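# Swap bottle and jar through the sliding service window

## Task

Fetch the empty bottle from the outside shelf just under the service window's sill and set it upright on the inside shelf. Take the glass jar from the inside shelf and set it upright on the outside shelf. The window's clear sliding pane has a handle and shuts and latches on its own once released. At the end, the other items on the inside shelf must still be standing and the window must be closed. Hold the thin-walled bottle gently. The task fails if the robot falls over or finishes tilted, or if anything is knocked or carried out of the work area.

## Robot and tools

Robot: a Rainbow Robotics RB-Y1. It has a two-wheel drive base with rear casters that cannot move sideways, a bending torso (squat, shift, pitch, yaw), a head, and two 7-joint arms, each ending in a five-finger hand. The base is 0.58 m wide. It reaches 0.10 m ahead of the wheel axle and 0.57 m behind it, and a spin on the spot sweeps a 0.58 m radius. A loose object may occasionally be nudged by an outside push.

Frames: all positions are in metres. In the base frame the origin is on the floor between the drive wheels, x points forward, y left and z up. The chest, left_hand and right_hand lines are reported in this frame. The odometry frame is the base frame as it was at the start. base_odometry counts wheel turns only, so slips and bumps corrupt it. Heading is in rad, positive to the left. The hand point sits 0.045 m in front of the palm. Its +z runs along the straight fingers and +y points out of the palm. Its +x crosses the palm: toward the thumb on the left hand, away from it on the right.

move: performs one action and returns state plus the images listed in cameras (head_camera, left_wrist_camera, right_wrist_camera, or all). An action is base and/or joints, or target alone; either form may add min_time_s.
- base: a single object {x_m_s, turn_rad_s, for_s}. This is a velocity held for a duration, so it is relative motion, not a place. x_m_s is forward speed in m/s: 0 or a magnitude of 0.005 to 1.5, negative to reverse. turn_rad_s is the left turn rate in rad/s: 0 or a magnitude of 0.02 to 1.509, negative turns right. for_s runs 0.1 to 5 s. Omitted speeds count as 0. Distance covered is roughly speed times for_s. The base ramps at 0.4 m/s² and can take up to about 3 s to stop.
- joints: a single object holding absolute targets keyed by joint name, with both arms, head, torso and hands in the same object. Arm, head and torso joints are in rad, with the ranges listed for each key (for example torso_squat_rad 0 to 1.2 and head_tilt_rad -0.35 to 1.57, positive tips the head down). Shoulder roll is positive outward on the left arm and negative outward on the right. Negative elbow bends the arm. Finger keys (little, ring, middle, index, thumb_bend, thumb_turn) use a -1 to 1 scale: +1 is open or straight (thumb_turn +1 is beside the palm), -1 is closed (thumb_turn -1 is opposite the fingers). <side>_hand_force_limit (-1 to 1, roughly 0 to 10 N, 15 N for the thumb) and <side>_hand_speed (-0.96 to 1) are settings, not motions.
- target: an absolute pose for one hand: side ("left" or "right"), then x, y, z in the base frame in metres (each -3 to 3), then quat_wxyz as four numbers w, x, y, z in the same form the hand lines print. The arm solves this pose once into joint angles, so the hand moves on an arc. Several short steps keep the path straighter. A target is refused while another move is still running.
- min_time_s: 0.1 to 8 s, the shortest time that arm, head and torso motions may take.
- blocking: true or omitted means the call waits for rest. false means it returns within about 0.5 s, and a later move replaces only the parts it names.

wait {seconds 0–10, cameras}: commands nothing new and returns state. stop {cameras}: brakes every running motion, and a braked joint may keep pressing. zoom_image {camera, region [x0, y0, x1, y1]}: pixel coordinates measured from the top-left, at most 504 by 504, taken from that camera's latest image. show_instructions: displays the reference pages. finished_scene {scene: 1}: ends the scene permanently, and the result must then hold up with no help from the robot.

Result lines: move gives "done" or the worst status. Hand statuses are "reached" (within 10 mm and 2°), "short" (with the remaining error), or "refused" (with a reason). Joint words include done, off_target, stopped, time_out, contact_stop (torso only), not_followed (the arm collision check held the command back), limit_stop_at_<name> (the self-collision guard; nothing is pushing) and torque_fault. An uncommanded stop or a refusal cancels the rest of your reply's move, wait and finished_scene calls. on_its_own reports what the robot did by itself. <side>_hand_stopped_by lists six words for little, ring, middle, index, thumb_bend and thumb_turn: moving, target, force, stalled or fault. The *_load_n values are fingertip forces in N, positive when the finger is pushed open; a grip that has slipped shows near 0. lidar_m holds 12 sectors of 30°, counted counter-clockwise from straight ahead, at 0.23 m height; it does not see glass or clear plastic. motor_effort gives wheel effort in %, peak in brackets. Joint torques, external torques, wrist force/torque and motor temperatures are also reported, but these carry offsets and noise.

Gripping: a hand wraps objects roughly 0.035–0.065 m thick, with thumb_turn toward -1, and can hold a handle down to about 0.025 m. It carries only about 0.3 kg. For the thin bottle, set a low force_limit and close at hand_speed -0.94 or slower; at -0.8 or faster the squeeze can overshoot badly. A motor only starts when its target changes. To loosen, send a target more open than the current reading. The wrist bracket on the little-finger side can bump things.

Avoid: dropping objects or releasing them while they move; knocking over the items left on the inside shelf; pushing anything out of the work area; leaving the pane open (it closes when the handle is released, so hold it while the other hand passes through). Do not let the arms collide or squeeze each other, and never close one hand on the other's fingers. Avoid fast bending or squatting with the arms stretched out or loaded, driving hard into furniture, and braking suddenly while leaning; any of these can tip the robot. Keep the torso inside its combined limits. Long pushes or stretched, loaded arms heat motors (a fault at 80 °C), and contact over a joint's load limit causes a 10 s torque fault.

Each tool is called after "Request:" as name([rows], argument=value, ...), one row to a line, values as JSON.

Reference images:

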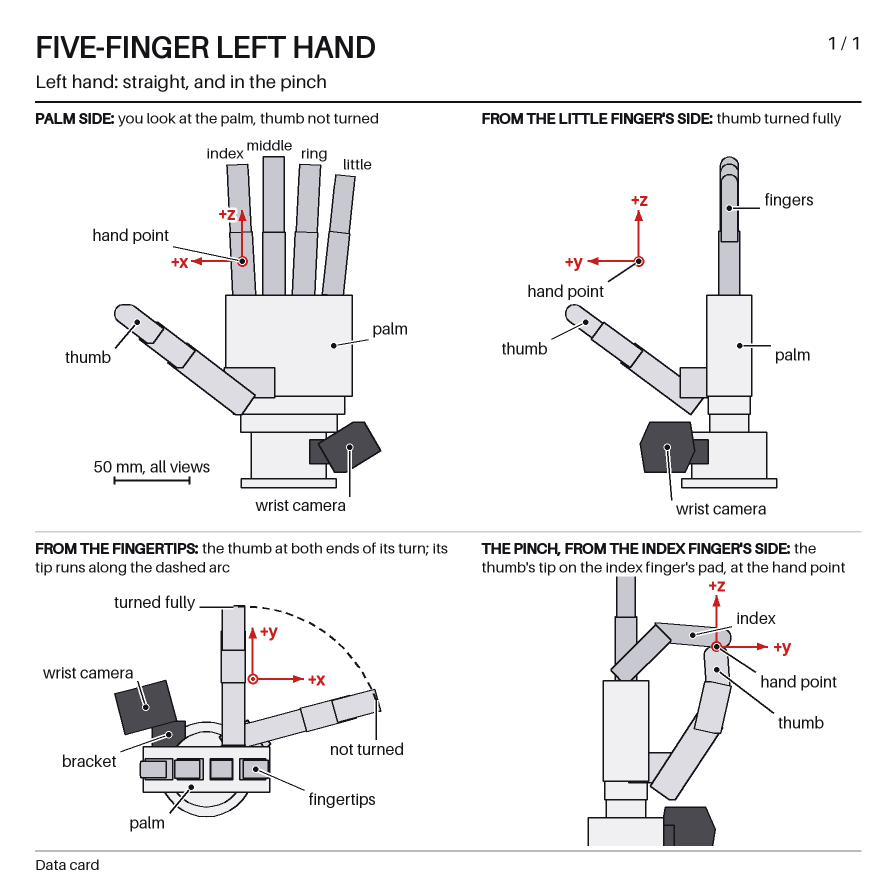

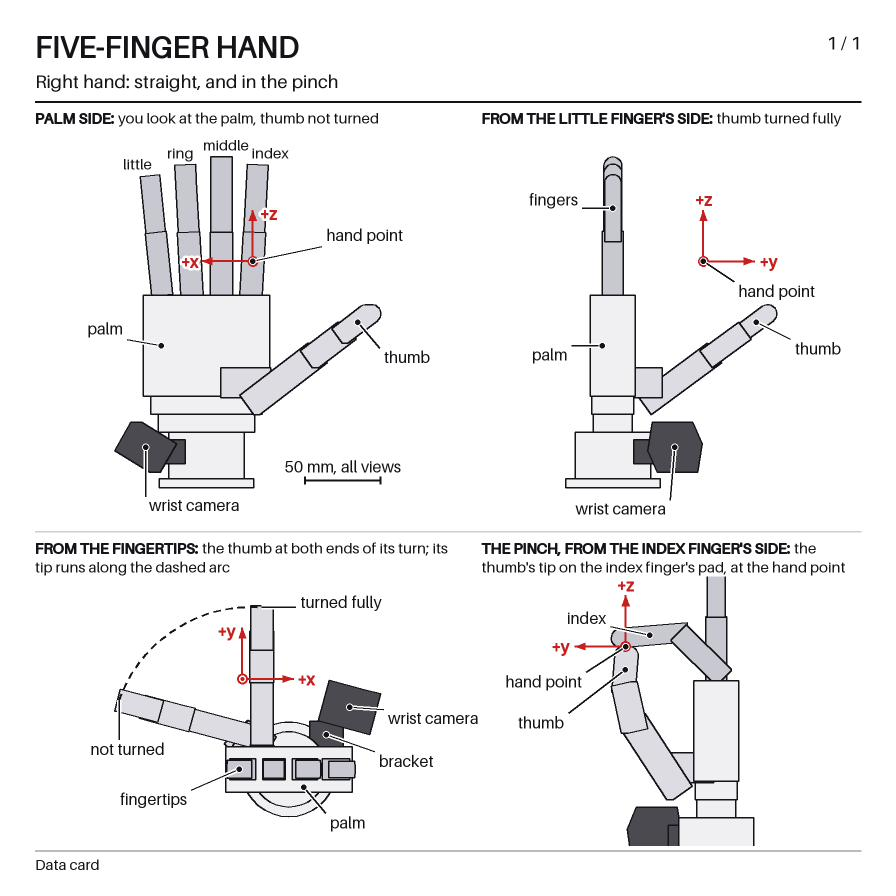

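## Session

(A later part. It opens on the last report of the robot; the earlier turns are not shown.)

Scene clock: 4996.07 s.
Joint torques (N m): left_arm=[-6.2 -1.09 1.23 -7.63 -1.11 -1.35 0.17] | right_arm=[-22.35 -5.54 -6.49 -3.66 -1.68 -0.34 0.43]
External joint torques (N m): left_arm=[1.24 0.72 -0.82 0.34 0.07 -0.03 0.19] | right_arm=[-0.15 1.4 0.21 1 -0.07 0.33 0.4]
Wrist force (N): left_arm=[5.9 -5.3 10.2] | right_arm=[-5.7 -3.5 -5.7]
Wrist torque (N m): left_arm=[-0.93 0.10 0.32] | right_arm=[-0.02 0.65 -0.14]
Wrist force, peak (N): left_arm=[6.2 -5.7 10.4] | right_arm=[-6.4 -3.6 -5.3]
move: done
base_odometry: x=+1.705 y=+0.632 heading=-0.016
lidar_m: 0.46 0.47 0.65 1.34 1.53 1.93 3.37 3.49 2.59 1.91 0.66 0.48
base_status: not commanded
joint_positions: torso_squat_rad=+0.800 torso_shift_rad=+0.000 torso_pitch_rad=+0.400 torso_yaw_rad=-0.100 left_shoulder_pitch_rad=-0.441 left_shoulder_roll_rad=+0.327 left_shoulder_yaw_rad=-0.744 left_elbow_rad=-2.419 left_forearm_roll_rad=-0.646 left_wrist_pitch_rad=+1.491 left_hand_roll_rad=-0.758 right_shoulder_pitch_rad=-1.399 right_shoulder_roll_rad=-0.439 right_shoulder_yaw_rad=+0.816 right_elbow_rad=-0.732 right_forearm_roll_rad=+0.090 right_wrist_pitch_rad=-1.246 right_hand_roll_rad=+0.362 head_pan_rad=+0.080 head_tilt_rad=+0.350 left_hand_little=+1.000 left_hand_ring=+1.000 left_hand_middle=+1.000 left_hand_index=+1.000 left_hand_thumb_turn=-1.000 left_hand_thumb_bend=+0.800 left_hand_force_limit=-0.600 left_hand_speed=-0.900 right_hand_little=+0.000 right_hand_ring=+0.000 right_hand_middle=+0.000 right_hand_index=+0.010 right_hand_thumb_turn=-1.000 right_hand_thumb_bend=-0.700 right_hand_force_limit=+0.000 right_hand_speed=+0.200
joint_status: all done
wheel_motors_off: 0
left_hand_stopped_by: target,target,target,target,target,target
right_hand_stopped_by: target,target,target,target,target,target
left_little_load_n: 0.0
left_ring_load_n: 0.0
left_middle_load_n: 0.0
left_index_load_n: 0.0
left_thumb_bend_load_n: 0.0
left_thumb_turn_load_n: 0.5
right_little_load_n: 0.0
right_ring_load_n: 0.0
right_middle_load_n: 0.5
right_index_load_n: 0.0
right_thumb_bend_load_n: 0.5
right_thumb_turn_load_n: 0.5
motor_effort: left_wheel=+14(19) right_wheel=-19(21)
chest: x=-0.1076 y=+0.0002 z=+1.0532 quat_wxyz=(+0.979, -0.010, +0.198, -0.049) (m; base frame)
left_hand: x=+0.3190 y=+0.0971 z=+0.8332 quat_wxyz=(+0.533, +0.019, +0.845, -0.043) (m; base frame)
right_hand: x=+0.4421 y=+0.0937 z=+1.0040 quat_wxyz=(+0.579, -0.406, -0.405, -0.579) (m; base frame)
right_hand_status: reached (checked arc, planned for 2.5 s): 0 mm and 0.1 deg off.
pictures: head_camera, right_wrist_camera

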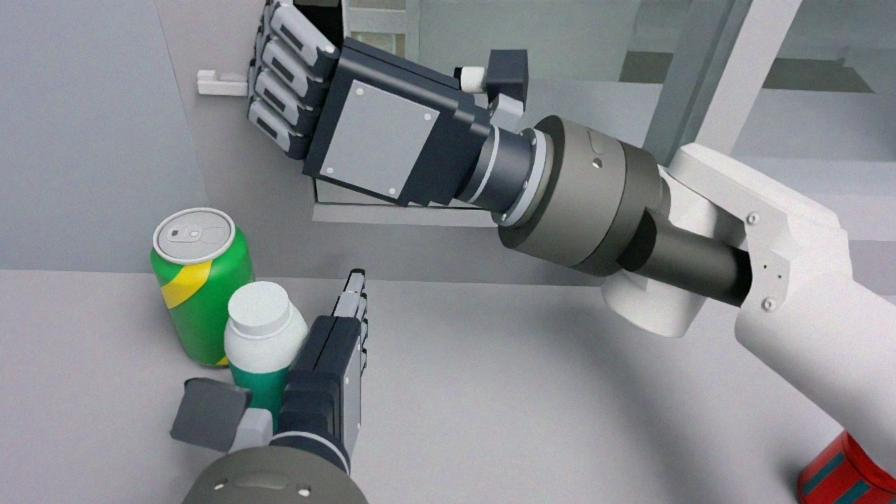

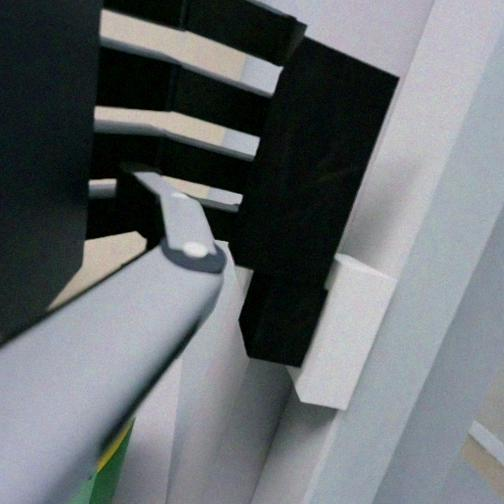

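Request:
move(target={"side":"right","x":0.415,"y":0.090,"z":1.006,"quat_wxyz":[0.5792,-0.4056,-0.4056,-0.5792]}, min_time_s=2, cameras=["right_wrist_camera"])

Request:
move(target={"side":"right","x":0.395,"y":0.085,"z":1.01,"quat_wxyz":[0.5792,-0.4056,-0.4056,-0.5792]}, min_time_s=2, cameras=["head_camera","right_wrist_camera"])

Scene clock: 5004.30 s.
Joint torques (N m): left_arm=[-6.26 -1.63 1 -7.76 -1.16 -1.36 0.33] | right_arm=[-17.97 -8.56 -10.08 -4.55 -1.83 -0.55 0.63]
External joint torques (N m): left_arm=[1.18 0.17 -1.05 0.2 0.02 -0.04 0.35] | right_arm=[2.9 -1.75 -2.08 0.39 -0.31 0.13 0.6]
Wrist force (N): left_arm=[6.3 -5.3 10.3] | right_arm=[-6.2 -3.6 -5.5]
Wrist torque (N m): left_arm=[-0.96 0.03 0.35] | right_arm=[-0.05 0.74 -0.18]
Wrist force, peak (N): left_arm=[6.3 -5.5 10.5] | right_arm=[-6.6 -3.4 -5.4]
move: done
base_odometry: x=+1.705 y=+0.632 heading=-0.016
lidar_m: 0.45 0.48 0.65 1.33 1.54 1.93 3.37 3.49 2.59 1.90 0.67 0.48
base_status: not commanded
joint_positions: torso_squat_rad=+0.800 torso_shift_rad=+0.000 torso_pitch_rad=+0.400 torso_yaw_rad=-0.100 left_shoulder_pitch_rad=-0.441 left_shoulder_roll_rad=+0.327 left_shoulder_yaw_rad=-0.744 left_elbow_rad=-2.419 left_forearm_roll_rad=-0.646 left_wrist_pitch_rad=+1.491 left_hand_roll_rad=-0.758 right_shoulder_pitch_rad=-1.293 right_shoulder_roll_rad=-0.536 right_shoulder_yaw_rad=+0.815 right_elbow_rad=-1.007 right_forearm_roll_rad=+0.088 right_wrist_pitch_rad=-1.125 right_hand_roll_rad=+0.366 head_pan_rad=+0.080 head_tilt_rad=+0.350 left_hand_little=+1.000 left_hand_ring=+1.000 left_hand_middle=+1.000 left_hand_index=+1.000 left_hand_thumb_turn=-1.000 left_hand_thumb_bend=+0.800 left_hand_force_limit=-0.600 left_hand_speed=-0.900 right_hand_little=+0.000 right_hand_ring=+0.000 right_hand_middle=+0.000 right_hand_index=+0.010 right_hand_thumb_turn=-1.000 right_hand_thumb_bend=-0.700 right_hand_force_limit=+0.000 right_hand_speed=+0.200
joint_status: all done
wheel_motors_off: 0
left_hand_stopped_by: target,target,target,target,target,target
right_hand_stopped_by: target,target,target,target,target,target
left_little_load_n: 0.0
left_ring_load_n: 0.0
left_middle_load_n: 0.0
left_index_load_n: 0.0
left_thumb_bend_load_n: 0.0
left_thumb_turn_load_n: 0.5
right_little_load_n: 0.0
right_ring_load_n: 0.0
right_middle_load_n: 0.5
right_index_load_n: 0.0
right_thumb_bend_load_n: 0.5
right_thumb_turn_load_n: 0.0
motor_effort: left_wheel=+15(18) right_wheel=-19(21)
chest: x=-0.1076 y=+0.0001 z=+1.0532 quat_wxyz=(+0.979, -0.010, +0.198, -0.049) (m; base frame)
left_hand: x=+0.3190 y=+0.0971 z=+0.8332 quat_wxyz=(+0.533, +0.019, +0.845, -0.043) (m; base frame)
right_hand: x=+0.4142 y=+0.0901 z=+1.0060 quat_wxyz=(+0.583, -0.401, -0.408, -0.578) (m; base frame)
right_hand_status: reached (checked arc, planned for 2.0 s): 1 mm and 0.7 deg off.
pictures: right_wrist_camera

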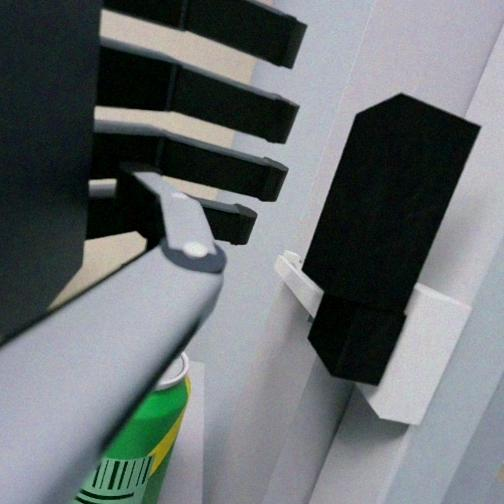

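Scene clock: 5006.63 s.
Joint torques (N m): left_arm=[-6.53 -1.37 1.23 -7.97 -1.06 -1.29 0.15] | right_arm=[-16.7 -7.63 -10.56 -5.13 -1.78 -0.3 0.42]
External joint torques (N m): left_arm=[0.91 0.43 -0.82 -0.01 0.13 0.03 0.18] | right_arm=[3.04 -0.82 -1.84 -0.04 -0.35 0.38 0.39]
Wrist force (N): left_arm=[6.3 -5.4 10.0] | right_arm=[-6.0 -3.8 -5.5]
Wrist torque (N m): left_arm=[-0.95 0.04 0.34] | right_arm=[-0.07 0.69 -0.17]
Wrist force, peak (N): left_arm=[6.2 -5.4 10.5] | right_arm=[-6.1 -3.9 -5.7]
move: done
base_odometry: x=+1.705 y=+0.632 heading=-0.016
lidar_m: 0.44 0.48 0.66 1.32 1.53 1.93 3.36 3.48 2.59 1.91 0.67 0.48
base_status: not commanded
joint_positions: torso_squat_rad=+0.800 torso_shift_rad=+0.000 torso_pitch_rad=+0.400 torso_yaw_rad=-0.100 left_shoulder_pitch_rad=-0.441 left_shoulder_roll_rad=+0.327 left_shoulder_yaw_rad=-0.744 left_elbow_rad=-2.419 left_forearm_roll_rad=-0.646 left_wrist_pitch_rad=+1.491 left_hand_roll_rad=-0.758 right_shoulder_pitch_rad=-1.220 right_shoulder_roll_rad=-0.611 right_shoulder_yaw_rad=+0.808 right_elbow_rad=-1.205 right_forearm_roll_rad=+0.085 right_wrist_pitch_rad=-1.022 right_hand_roll_rad=+0.367 head_pan_rad=+0.080 head_tilt_rad=+0.350 left_hand_little=+1.000 left_hand_ring=+1.000 left_hand_middle=+1.000 left_hand_index=+1.000 left_hand_thumb_turn=-1.000 left_hand_thumb_bend=+0.800 left_hand_force_limit=-0.600 left_hand_speed=-0.900 right_hand_little=+0.000 right_hand_ring=+0.000 right_hand_middle=+0.000 right_hand_index=+0.010 right_hand_thumb_turn=-1.000 right_hand_thumb_bend=-0.700 right_hand_force_limit=+0.000 right_hand_speed=+0.200
joint_status: all done
wheel_motors_off: 0
left_hand_stopped_by: target,target,target,target,target,target
right_hand_stopped_by: target,target,target,target,target,target
left_little_load_n: 0.0
left_ring_load_n: 0.0
left_middle_load_n: 0.0
left_index_load_n: 0.0
left_thumb_bend_load_n: 0.0
left_thumb_turn_load_n: 0.0
right_little_load_n: 0.0
right_ring_load_n: 0.0
right_middle_load_n: 0.5
right_index_load_n: 0.0
right_thumb_bend_load_n: 0.0
right_thumb_turn_load_n: 0.0
motor_effort: left_wheel=+16(17) right_wheel=-20(21)
chest: x=-0.1076 y=+0.0001 z=+1.0532 quat_wxyz=(+0.979, -0.010, +0.198, -0.049) (m; base frame)
left_hand: x=+0.3190 y=+0.0971 z=+0.8332 quat_wxyz=(+0.533, +0.019, +0.845, -0.043) (m; base frame)
right_hand: x=+0.3947 y=+0.0852 z=+1.0100 quat_wxyz=(+0.580, -0.405, -0.406, -0.579) (m; base frame)
right_hand_status: reached (checked arc, planned for 2.0 s): 0 mm and 0.2 deg off.
pictures: head_camera, right_wrist_camera

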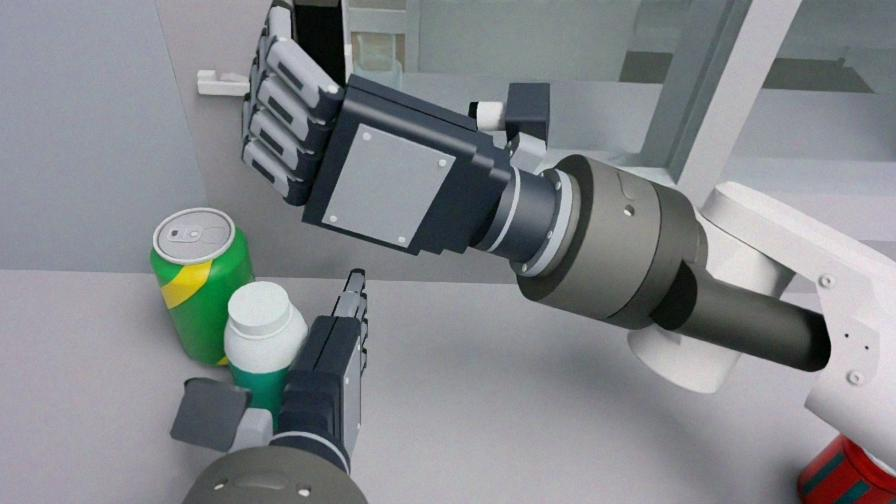

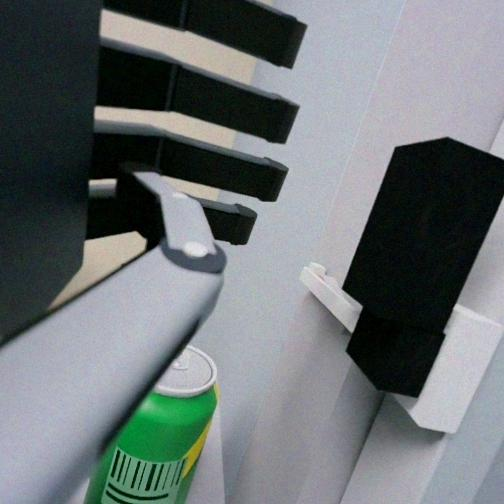

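Request:
move(target={"side":"right","x":0.385,"y":0.0,"z":1.02,"quat_wxyz":[0.5792,-0.4056,-0.4056,-0.5792]}, min_time_s=2.5)

Request:
move(target={"side":"right","x":0.38,"y":-0.12,"z":1.03,"quat_wxyz":[0.55,-0.442,-0.43,-0.56]}, min_time_s=2.5, cameras=["head_camera"])

Request:
move(target={"side":"right","x":0.30,"y":-0.22,"z":1.05,"quat_wxyz":[0.52,-0.475,-0.46,-0.54]}, min_time_s=2.5, cameras=["head_camera","left_wrist_camera"])

Scene clock: 5015.27 s.
Joint torques (N m): left_arm=[-5.96 -1.22 1.22 -7.8 -1.02 -1.32 0.2] | right_arm=[-15.35 -11.42 -11.42 -4.02 -1.68 -0.77 -0.16]
External joint torques (N m): left_arm=[1.48 0.58 -0.83 0.17 0.16 0 0.23] | right_arm=[2.94 -1.89 -2.23 0.34 -0.12 -0.17 -0.2]
Wrist force (N): left_arm=[6.2 -5.3 10.1] | right_arm=[-5.7 -3.0 -5.4]
Wrist torque (N m): left_arm=[-0.92 0.05 0.33] | right_arm=[0.05 0.65 -0.28]
Wrist force, peak (N): left_arm=[6.5 -5.6 10.3] | right_arm=[-6.2 -3.6 -5.8]
move: done
base_odometry: x=+1.705 y=+0.632 heading=-0.016
lidar_m: 0.46 0.48 0.66 1.31 1.54 1.93 3.36 3.49 2.60 1.91 0.68 0.47
base_status: not commanded
joint_positions: torso_squat_rad=+0.800 torso_shift_rad=+0.000 torso_pitch_rad=+0.400 torso_yaw_rad=-0.100 left_shoulder_pitch_rad=-0.441 left_shoulder_roll_rad=+0.327 left_shoulder_yaw_rad=-0.744 left_elbow_rad=-2.419 left_forearm_roll_rad=-0.646 left_wrist_pitch_rad=+1.491 left_hand_roll_rad=-0.758 right_shoulder_pitch_rad=-1.118 right_shoulder_roll_rad=-0.812 right_shoulder_yaw_rad=+0.746 right_elbow_rad=-1.296 right_forearm_roll_rad=+0.041 right_wrist_pitch_rad=-1.139 right_hand_roll_rad=+0.321 head_pan_rad=+0.080 head_tilt_rad=+0.350 left_hand_little=+1.000 left_hand_ring=+1.000 left_hand_middle=+1.000 left_hand_index=+1.000 left_hand_thumb_turn=-1.000 left_hand_thumb_bend=+0.800 left_hand_force_limit=-0.600 left_hand_speed=-0.900 right_hand_little=+0.000 right_hand_ring=+0.000 right_hand_middle=+0.000 right_hand_index=+0.010 right_hand_thumb_turn=-1.000 right_hand_thumb_bend=-0.700 right_hand_force_limit=+0.000 right_hand_speed=+0.200
joint_status: all done
wheel_motors_off: 0
left_hand_stopped_by: target,target,target,target,target,target
right_hand_stopped_by: target,target,target,target,target,target
left_little_load_n: 0.0
left_ring_load_n: 0.0
left_middle_load_n: 0.0
left_index_load_n: 0.0
left_thumb_bend_load_n: -0.5
left_thumb_turn_load_n: 0.0
right_little_load_n: 0.0
right_ring_load_n: 0.0
right_middle_load_n: 0.5
right_index_load_n: 0.0
right_thumb_bend_load_n: 0.5
right_thumb_turn_load_n: 0.0
motor_effort: left_wheel=+15(18) right_wheel=-18(21)
chest: x=-0.1076 y=+0.0001 z=+1.0532 quat_wxyz=(+0.979, -0.010, +0.198, -0.049) (m; base frame)
left_hand: x=+0.3190 y=+0.0971 z=+0.8332 quat_wxyz=(+0.533, +0.019, +0.845, -0.043) (m; base frame)
right_hand: x=+0.3849 y=+0.0003 z=+1.0200 quat_wxyz=(+0.579, -0.406, -0.406, -0.579) (m; base frame)
right_hand_status: reached (checked arc, planned for 2.5 s): 0 mm and 0.0 deg off.
pictures: none

Scene clock: 5018.10 s.
Joint torques (N m): left_arm=[-6.21 -1.26 1.04 -7.84 -1.07 -1.29 0.23] | right_arm=[-13.81 -14.88 -11.56 -1.83 -2.07 -0.78 -0.14]
External joint torques (N m): left_arm=[1.23 0.54 -1.01 0.13 0.11 0.03 0.26] | right_arm=[2.79 -1.22 -2.02 0.84 -0.24 -0.35 -0.17]
Wrist force (N): left_arm=[6.2 -5.4 10.3] | right_arm=[-6.0 -3.4 -5.0]
Wrist torque (N m): left_arm=[-0.95 0.06 0.33] | right_arm=[-0.08 0.61 -0.35]
Wrist force, peak (N): left_arm=[6.3 -5.4 10.5] | right_arm=[-6.0 -3.6 -5.7]
move: done
base_odometry: x=+1.705 y=+0.632 heading=-0.016
lidar_m: 0.45 0.48 0.65 1.33 1.54 1.93 3.36 3.49 2.58 1.89 0.68 0.49
base_status: not commanded
joint_positions: torso_squat_rad=+0.800 torso_shift_rad=+0.000 torso_pitch_rad=+0.400 torso_yaw_rad=-0.100 left_shoulder_pitch_rad=-0.441 left_shoulder_roll_rad=+0.327 left_shoulder_yaw_rad=-0.744 left_elbow_rad=-2.419 left_forearm_roll_rad=-0.646 left_wrist_pitch_rad=+1.491 left_hand_roll_rad=-0.758 right_shoulder_pitch_rad=-1.057 right_shoulder_roll_rad=-1.081 right_shoulder_yaw_rad=+0.681 right_elbow_rad=-1.251 right_forearm_roll_rad=+0.017 right_wrist_pitch_rad=-1.350 right_hand_roll_rad=+0.215 head_pan_rad=+0.080 head_tilt_rad=+0.350 left_hand_little=+1.000 left_hand_ring=+1.000 left_hand_middle=+1.000 left_hand_index=+1.000 left_hand_thumb_turn=-1.000 left_hand_thumb_bend=+0.800 left_hand_force_limit=-0.600 left_hand_speed=-0.900 right_hand_little=+0.000 right_hand_ring=+0.000 right_hand_middle=+0.000 right_hand_index=+0.010 right_hand_thumb_turn=-1.000 right_hand_thumb_bend=-0.700 right_hand_force_limit=+0.000 right_hand_speed=+0.200
joint_status: all done
wheel_motors_off: 0
left_hand_stopped_by: target,target,target,target,target,target
right_hand_stopped_by: target,target,target,target,target,target
left_little_load_n: 0.0
left_ring_load_n: 0.0
left_middle_load_n: 0.0
left_index_load_n: 0.0
left_thumb_bend_load_n: 0.0
left_thumb_turn_load_n: 0.0
right_little_load_n: 0.5
right_ring_load_n: 0.0
right_middle_load_n: 0.5
right_index_load_n: 0.0
right_thumb_bend_load_n: 0.0
right_thumb_turn_load_n: 0.0
motor_effort: left_wheel=+15(17) right_wheel=-19(21)
chest: x=-0.1076 y=+0.0001 z=+1.0532 quat_wxyz=(+0.979, -0.010, +0.198, -0.049) (m; base frame)
left_hand: x=+0.3190 y=+0.0971 z=+0.8332 quat_wxyz=(+0.533, +0.019, +0.845, -0.043) (m; base frame)
right_hand: x=+0.3799 y=-0.1197 z=+1.0300 quat_wxyz=(+0.551, -0.443, -0.431, -0.561) (m; base frame)
right_hand_status: reached (checked arc, planned for 2.5 s): 0 mm and 0.0 deg off.
pictures: head_camera

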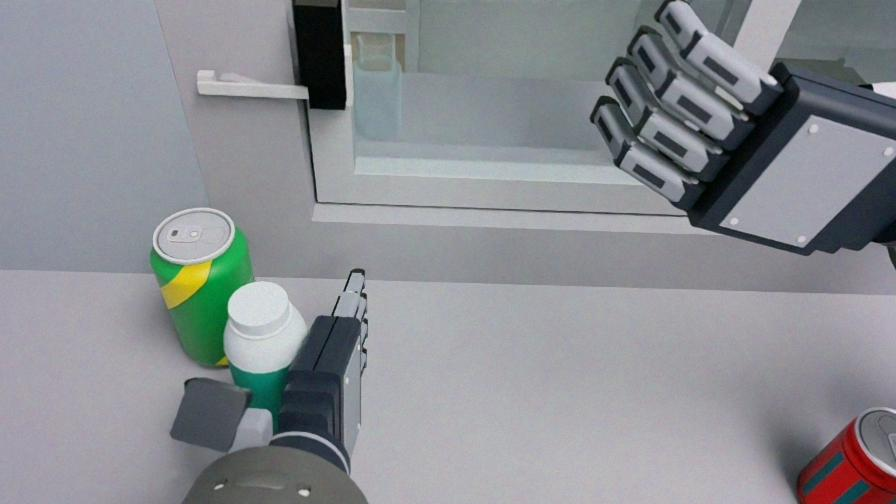

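Scene clock: 5020.93 s.
Joint torques (N m): left_arm=[-6.63 -1.61 1.06 -7.96 -1.08 -1.39 0.21] | right_arm=[-8.86 -18.52 -11.47 -0.43 -2.04 -1.07 0.32]
External joint torques (N m): left_arm=[0.81 0.19 -0.99 0.01 0.1 -0.07 0.24] | right_arm=[2.41 -1.03 -1.62 -0.1 -0.13 -0.5 0.28]
Wrist force (N): left_arm=[6.2 -5.4 10.3] | right_arm=[-6.2 -3.3 -4.2]
Wrist torque (N m): left_arm=[-0.97 0.05 0.35] | right_arm=[-0.06 0.63 -0.18]
Wrist force, peak (N): left_arm=[6.2 -5.3 10.6] | right_arm=[-6.4 -3.9 -4.8]
move: done
base_odometry: x=+1.705 y=+0.632 heading=-0.016
lidar_m: 0.46 0.46 0.66 1.31 1.55 1.94 3.36 3.49 2.58 1.91 0.68 0.48
base_status: not commanded
joint_positions: torso_squat_rad=+0.800 torso_shift_rad=+0.000 torso_pitch_rad=+0.400 torso_yaw_rad=-0.100 left_shoulder_pitch_rad=-0.441 left_shoulder_roll_rad=+0.327 left_shoulder_yaw_rad=-0.744 left_elbow_rad=-2.419 left_forearm_roll_rad=-0.646 left_wrist_pitch_rad=+1.491 left_hand_roll_rad=-0.758 right_shoulder_pitch_rad=-0.745 right_shoulder_roll_rad=-1.495 right_shoulder_yaw_rad=+0.566 right_elbow_rad=-1.460 right_forearm_roll_rad=-0.135 right_wrist_pitch_rad=-1.497 right_hand_roll_rad=+0.287 head_pan_rad=+0.080 head_tilt_rad=+0.350 left_hand_little=+1.000 left_hand_ring=+1.000 left_hand_middle=+1.000 left_hand_index=+1.000 left_hand_thumb_turn=-1.000 left_hand_thumb_bend=+0.800 left_hand_force_limit=-0.600 left_hand_speed=-0.900 right_hand_little=+0.000 right_hand_ring=+0.000 right_hand_middle=+0.000 right_hand_index=+0.010 right_hand_thumb_turn=-1.000 right_hand_thumb_bend=-0.700 right_hand_force_limit=+0.000 right_hand_speed=+0.200
joint_status: all done
wheel_motors_off: 0
left_hand_stopped_by: target,target,target,target,target,target
right_hand_stopped_by: target,target,target,target,target,target
left_little_load_n: 0.0
left_ring_load_n: 0.0
left_middle_load_n: 0.0
left_index_load_n: 0.0
left_thumb_bend_load_n: 0.0
left_thumb_turn_load_n: 0.0
right_little_load_n: 0.0
right_ring_load_n: 0.0
right_middle_load_n: 0.5
right_index_load_n: 0.0
right_thumb_bend_load_n: 0.5
right_thumb_turn_load_n: 0.5
motor_effort: left_wheel=+15(17) right_wheel=-18(21)
chest: x=-0.1076 y=+0.0001 z=+1.0532 quat_wxyz=(+0.979, -0.010, +0.198, -0.049) (m; base frame)
left_hand: x=+0.3190 y=+0.0971 z=+0.8332 quat_wxyz=(+0.533, +0.019, +0.845, -0.043) (m; base frame)
right_hand: x=+0.3001 y=-0.2199 z=+1.0499 quat_wxyz=(+0.520, -0.475, -0.460, -0.540) (m; base frame)
right_hand_status: reached (checked arc, planned for 2.5 s): 0 mm and 0.0 deg off.
pictures: head_camera, left_wrist_camera

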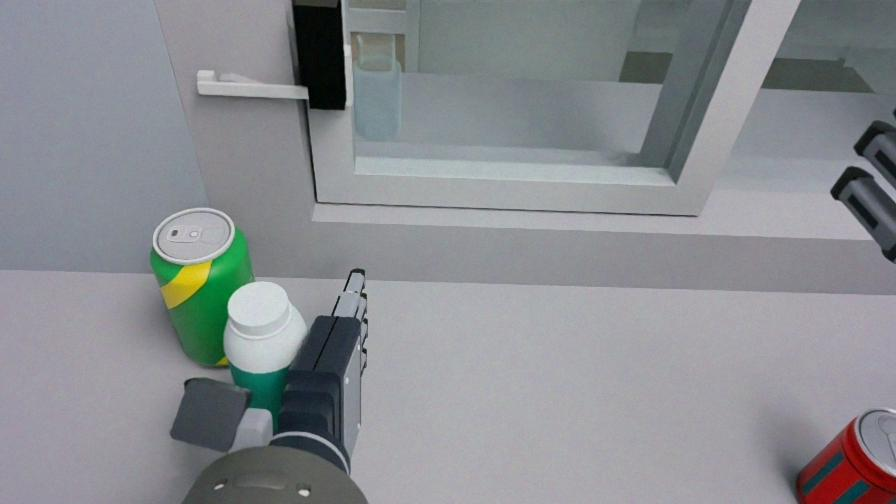

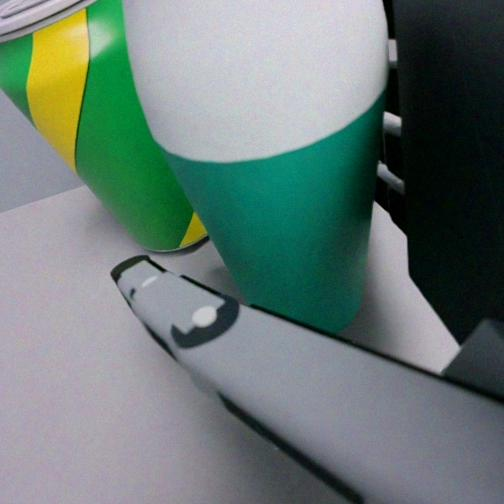

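Request:
move(base={"x_m_s":-0.05,"for_s":1.0}, cameras=["head_camera","left_wrist_camera"])

Scene clock: 5026.83 s.
Joint torques (N m): left_arm=[-6.78 -1.5 1.7 -8.26 -1.29 -1.28 0.18] | right_arm=[-9.57 -17.76 -11.02 -0.24 -1.99 -0.8 0.32]
External joint torques (N m): left_arm=[0.66 0.3 -0.35 -0.29 -0.11 0.04 0.2] | right_arm=[1.69 -0.26 -1.17 0.09 -0.09 -0.23 0.28]
Wrist force (N): left_arm=[6.3 -5.4 10.3] | right_arm=[-6.0 -3.5 -4.5]
Wrist torque (N m): left_arm=[-0.97 0.04 0.33] | right_arm=[-0.09 0.62 -0.15]
Wrist force, peak (N): left_arm=[6.3 -5.4 10.5] | right_arm=[-6.3 -3.8 -4.9]
move: done
base_odometry: x=+1.656 y=+0.632 heading=-0.015
lidar_m: 0.50 0.53 0.73 1.32 1.53 1.89 3.32 3.45 2.60 2.10 0.73 0.53
base_status: done (sent for 1 of 1 s)
joint_positions: torso_squat_rad=+0.800 torso_shift_rad=+0.000 torso_pitch_rad=+0.400 torso_yaw_rad=-0.100 left_shoulder_pitch_rad=-0.441 left_shoulder_roll_rad=+0.327 left_shoulder_yaw_rad=-0.744 left_elbow_rad=-2.419 left_forearm_roll_rad=-0.646 left_wrist_pitch_rad=+1.491 left_hand_roll_rad=-0.758 right_shoulder_pitch_rad=-0.745 right_shoulder_roll_rad=-1.495 right_shoulder_yaw_rad=+0.566 right_elbow_rad=-1.460 right_forearm_roll_rad=-0.135 right_wrist_pitch_rad=-1.497 right_hand_roll_rad=+0.287 head_pan_rad=+0.080 head_tilt_rad=+0.350 left_hand_little=+1.000 left_hand_ring=+1.000 left_hand_middle=+1.000 left_hand_index=+1.000 left_hand_thumb_turn=-1.000 left_hand_thumb_bend=+0.800 left_hand_force_limit=-0.600 left_hand_speed=-0.900 right_hand_little=+0.000 right_hand_ring=+0.000 right_hand_middle=+0.000 right_hand_index=+0.010 right_hand_thumb_turn=-1.000 right_hand_thumb_bend=-0.700 right_hand_force_limit=+0.000 right_hand_speed=+0.200
joint_status: not commanded
wheel_motors_off: 0
left_hand_stopped_by: target,target,target,target,target,target
right_hand_stopped_by: target,target,target,target,target,target
left_little_load_n: 0.0
left_ring_load_n: 0.0
left_middle_load_n: 0.0
left_index_load_n: 0.0
left_thumb_bend_load_n: 0.0
left_thumb_turn_load_n: 0.0
right_little_load_n: 0.0
right_ring_load_n: 0.0
right_middle_load_n: 0.5
right_index_load_n: 0.0
right_thumb_bend_load_n: 0.5
right_thumb_turn_load_n: 0.0
motor_effort: left_wheel=+4(21) right_wheel=-17(44)
chest: x=-0.1075 y=+0.0001 z=+1.0532 quat_wxyz=(+0.979, -0.010, +0.198, -0.049) (m; base frame)
left_hand: x=+0.3190 y=+0.0970 z=+0.8330 quat_wxyz=(+0.533, +0.019, +0.845, -0.043) (m; base frame)
right_hand: x=+0.3001 y=-0.2199 z=+1.0498 quat_wxyz=(+0.520, -0.475, -0.460, -0.540) (m; base frame)
pictures: head_camera, left_wrist_camera

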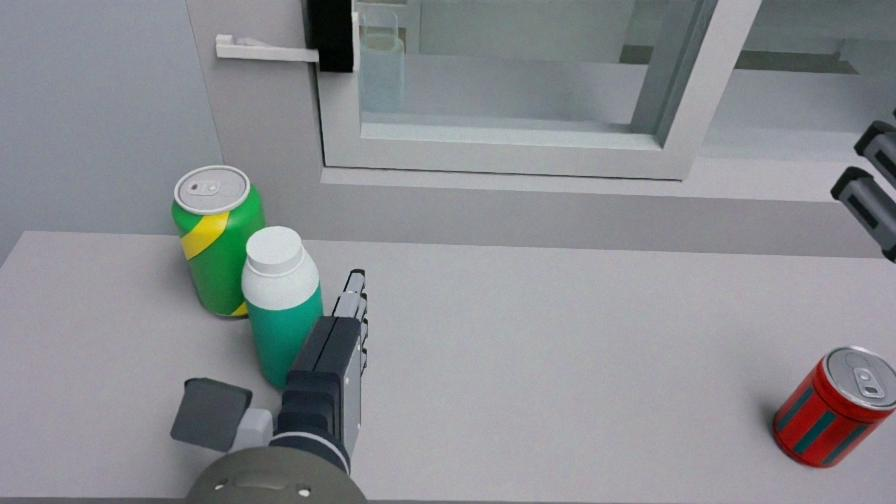

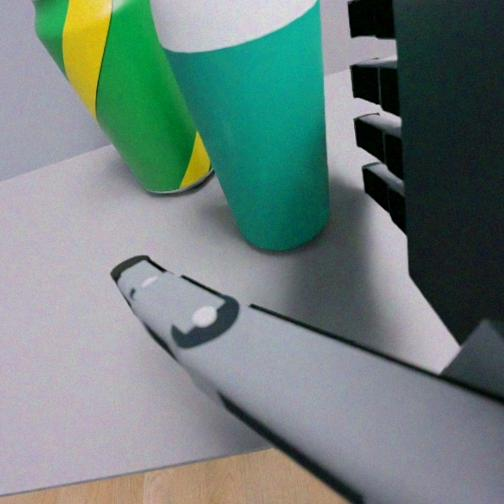

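Request:
move(base={"x_m_s":-0.1,"for_s":1.8}, cameras=["head_camera"])

Scene clock: 5031.07 s.
Joint torques (N m): left_arm=[-7.24 -1.49 2.14 -8.03 -1.22 -1.2 0.21] | right_arm=[-9.57 -17.55 -10.69 -0.01 -1.84 -0.79 0.25]
External joint torques (N m): left_arm=[0.2 0.31 0.09 -0.06 -0.04 0.12 0.24] | right_arm=[1.7 -0.05 -0.84 0.32 0.07 -0.22 0.22]
Wrist force (N): left_arm=[6.4 -5.4 10.2] | right_arm=[-6.0 -3.5 -4.3]
Wrist torque (N m): left_arm=[-0.96 0.03 0.34] | right_arm=[-0.09 0.61 -0.15]
Wrist force, peak (N): left_arm=[6.3 -5.1 10.8] | right_arm=[-6.4 -3.8 -4.6]
move: done
base_odometry: x=+1.476 y=+0.635 heading=-0.016
lidar_m: 0.69 0.72 0.98 1.71 1.43 2.35 3.14 3.26 2.61 2.51 1.00 0.73
base_status: done (sent for 1.8 of 1.8 s)
joint_positions: torso_squat_rad=+0.800 torso_shift_rad=+0.000 torso_pitch_rad=+0.400 torso_yaw_rad=-0.100 left_shoulder_pitch_rad=-0.441 left_shoulder_roll_rad=+0.327 left_shoulder_yaw_rad=-0.744 left_elbow_rad=-2.419 left_forearm_roll_rad=-0.646 left_wrist_pitch_rad=+1.491 left_hand_roll_rad=-0.758 right_shoulder_pitch_rad=-0.745 right_shoulder_roll_rad=-1.495 right_shoulder_yaw_rad=+0.566 right_elbow_rad=-1.460 right_forearm_roll_rad=-0.135 right_wrist_pitch_rad=-1.497 right_hand_roll_rad=+0.287 head_pan_rad=+0.080 head_tilt_rad=+0.350 left_hand_little=+1.000 left_hand_ring=+1.000 left_hand_middle=+1.000 left_hand_index=+1.000 left_hand_thumb_turn=-1.000 left_hand_thumb_bend=+0.800 left_hand_force_limit=-0.600 left_hand_speed=-0.900 right_hand_little=+0.000 right_hand_ring=+0.000 right_hand_middle=+0.000 right_hand_index=+0.010 right_hand_thumb_turn=-1.000 right_hand_thumb_bend=-0.700 right_hand_force_limit=+0.000 right_hand_speed=+0.200
joint_status: not commanded
wheel_motors_off: 0
left_hand_stopped_by: target,target,target,target,target,target
right_hand_stopped_by: target,target,target,target,target,target
left_little_load_n: 0.0
left_ring_load_n: 0.0
left_middle_load_n: 0.0
left_index_load_n: 0.0
left_thumb_bend_load_n: 0.0
left_thumb_turn_load_n: 0.0
right_little_load_n: 0.0
right_ring_load_n: 0.0
right_middle_load_n: 1.0
right_index_load_n: 0.0
right_thumb_bend_load_n: 0.5
right_thumb_turn_load_n: 0.5
motor_effort: left_wheel=-15(30) right_wheel=+16(45)
chest: x=-0.1075 y=+0.0001 z=+1.0532 quat_wxyz=(+0.979, -0.010, +0.198, -0.049) (m; base frame)
left_hand: x=+0.3190 y=+0.0970 z=+0.8330 quat_wxyz=(+0.533, +0.019, +0.845, -0.043) (m; base frame)
right_hand: x=+0.3001 y=-0.2200 z=+1.0499 quat_wxyz=(+0.520, -0.475, -0.460, -0.540) (m; base frame)
pictures: head_camera

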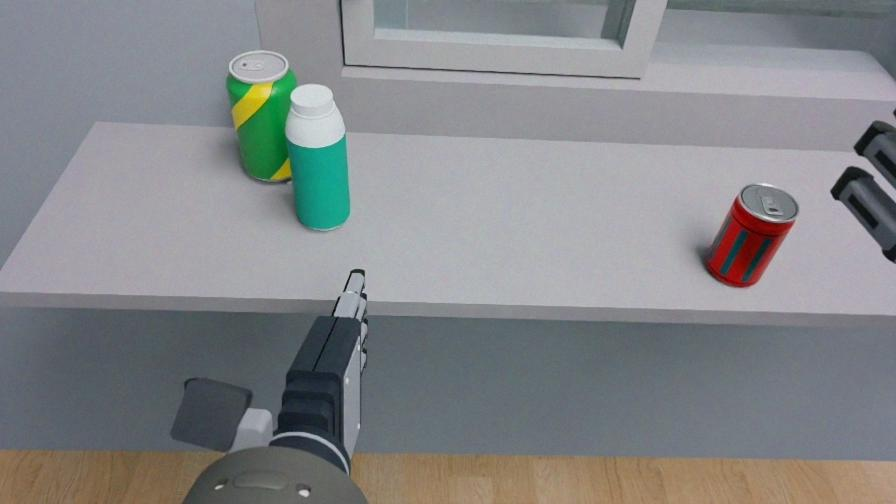

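Request:
move(joints={"head_tilt_rad":0.05}, cameras=["head_camera"])

Scene clock: 5034.67 s.
Joint torques (N m): left_arm=[-7 -1.91 1.87 -8.28 -1.28 -1.22 0.23] | right_arm=[-9.74 -18.47 -11.17 -0.22 -1.91 -0.7 0.2]
External joint torques (N m): left_arm=[0.44 -0.11 -0.18 -0.31 -0.1 0.1 0.26] | right_arm=[1.53 -0.98 -1.32 0.11 -0.01 -0.13 0.17]
Wrist force (N): left_arm=[6.4 -5.4 10.2] | right_arm=[-6.4 -3.3 -4.3]
Wrist torque (N m): left_arm=[-0.96 0.02 0.34] | right_arm=[-0.07 0.67 -0.19]
Wrist force, peak (N): left_arm=[6.5 -5.5 10.4] | right_arm=[-6.3 -3.5 -4.9]
move: done
base_odometry: x=+1.476 y=+0.635 heading=-0.016
lidar_m: 0.69 0.71 0.97 1.70 1.42 2.37 3.13 3.26 2.60 2.51 0.99 0.72
base_status: not commanded
joint_positions: torso_squat_rad=+0.800 torso_shift_rad=+0.000 torso_pitch_rad=+0.400 torso_yaw_rad=-0.100 left_shoulder_pitch_rad=-0.441 left_shoulder_roll_rad=+0.327 left_shoulder_yaw_rad=-0.744 left_elbow_rad=-2.419 left_forearm_roll_rad=-0.646 left_wrist_pitch_rad=+1.491 left_hand_roll_rad=-0.758 right_shoulder_pitch_rad=-0.745 right_shoulder_roll_rad=-1.495 right_shoulder_yaw_rad=+0.566 right_elbow_rad=-1.460 right_forearm_roll_rad=-0.135 right_wrist_pitch_rad=-1.497 right_hand_roll_rad=+0.287 head_pan_rad=+0.080 head_tilt_rad=+0.050 left_hand_little=+1.000 left_hand_ring=+1.000 left_hand_middle=+1.000 left_hand_index=+1.000 left_hand_thumb_turn=-1.000 left_hand_thumb_bend=+0.800 left_hand_force_limit=-0.600 left_hand_speed=-0.900 right_hand_little=+0.000 right_hand_ring=+0.000 right_hand_middle=+0.000 right_hand_index=+0.010 right_hand_thumb_turn=-1.000 right_hand_thumb_bend=-0.700 right_hand_force_limit=+0.000 right_hand_speed=+0.200
joint_status: all done
wheel_motors_off: 0
left_hand_stopped_by: target,target,target,target,target,target
right_hand_stopped_by: target,target,target,target,target,target
left_little_load_n: 0.0
left_ring_load_n: 0.0
left_middle_load_n: 0.0
left_index_load_n: 0.0
left_thumb_bend_load_n: 0.0
left_thumb_turn_load_n: 0.0
right_little_load_n: 0.0
right_ring_load_n: 0.0
right_middle_load_n: 0.5
right_index_load_n: 0.0
right_thumb_bend_load_n: 0.5
right_thumb_turn_load_n: 0.5
motor_effort: left_wheel=-16(17) right_wheel=+16(18)
chest: x=-0.1075 y=+0.0001 z=+1.0532 quat_wxyz=(+0.979, -0.010, +0.198, -0.049) (m; base frame)
left_hand: x=+0.3190 y=+0.0970 z=+0.8330 quat_wxyz=(+0.533, +0.019, +0.845, -0.043) (m; base frame)
right_hand: x=+0.3001 y=-0.2200 z=+1.0499 quat_wxyz=(+0.520, -0.475, -0.460, -0.540) (m; base frame)
pictures: head_camera

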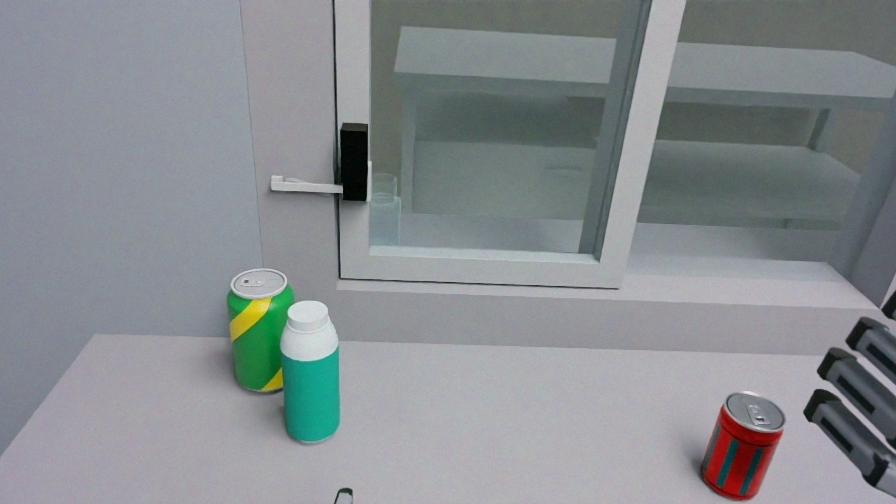

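Request:
finished_scene()

The scene is finished: the task was done.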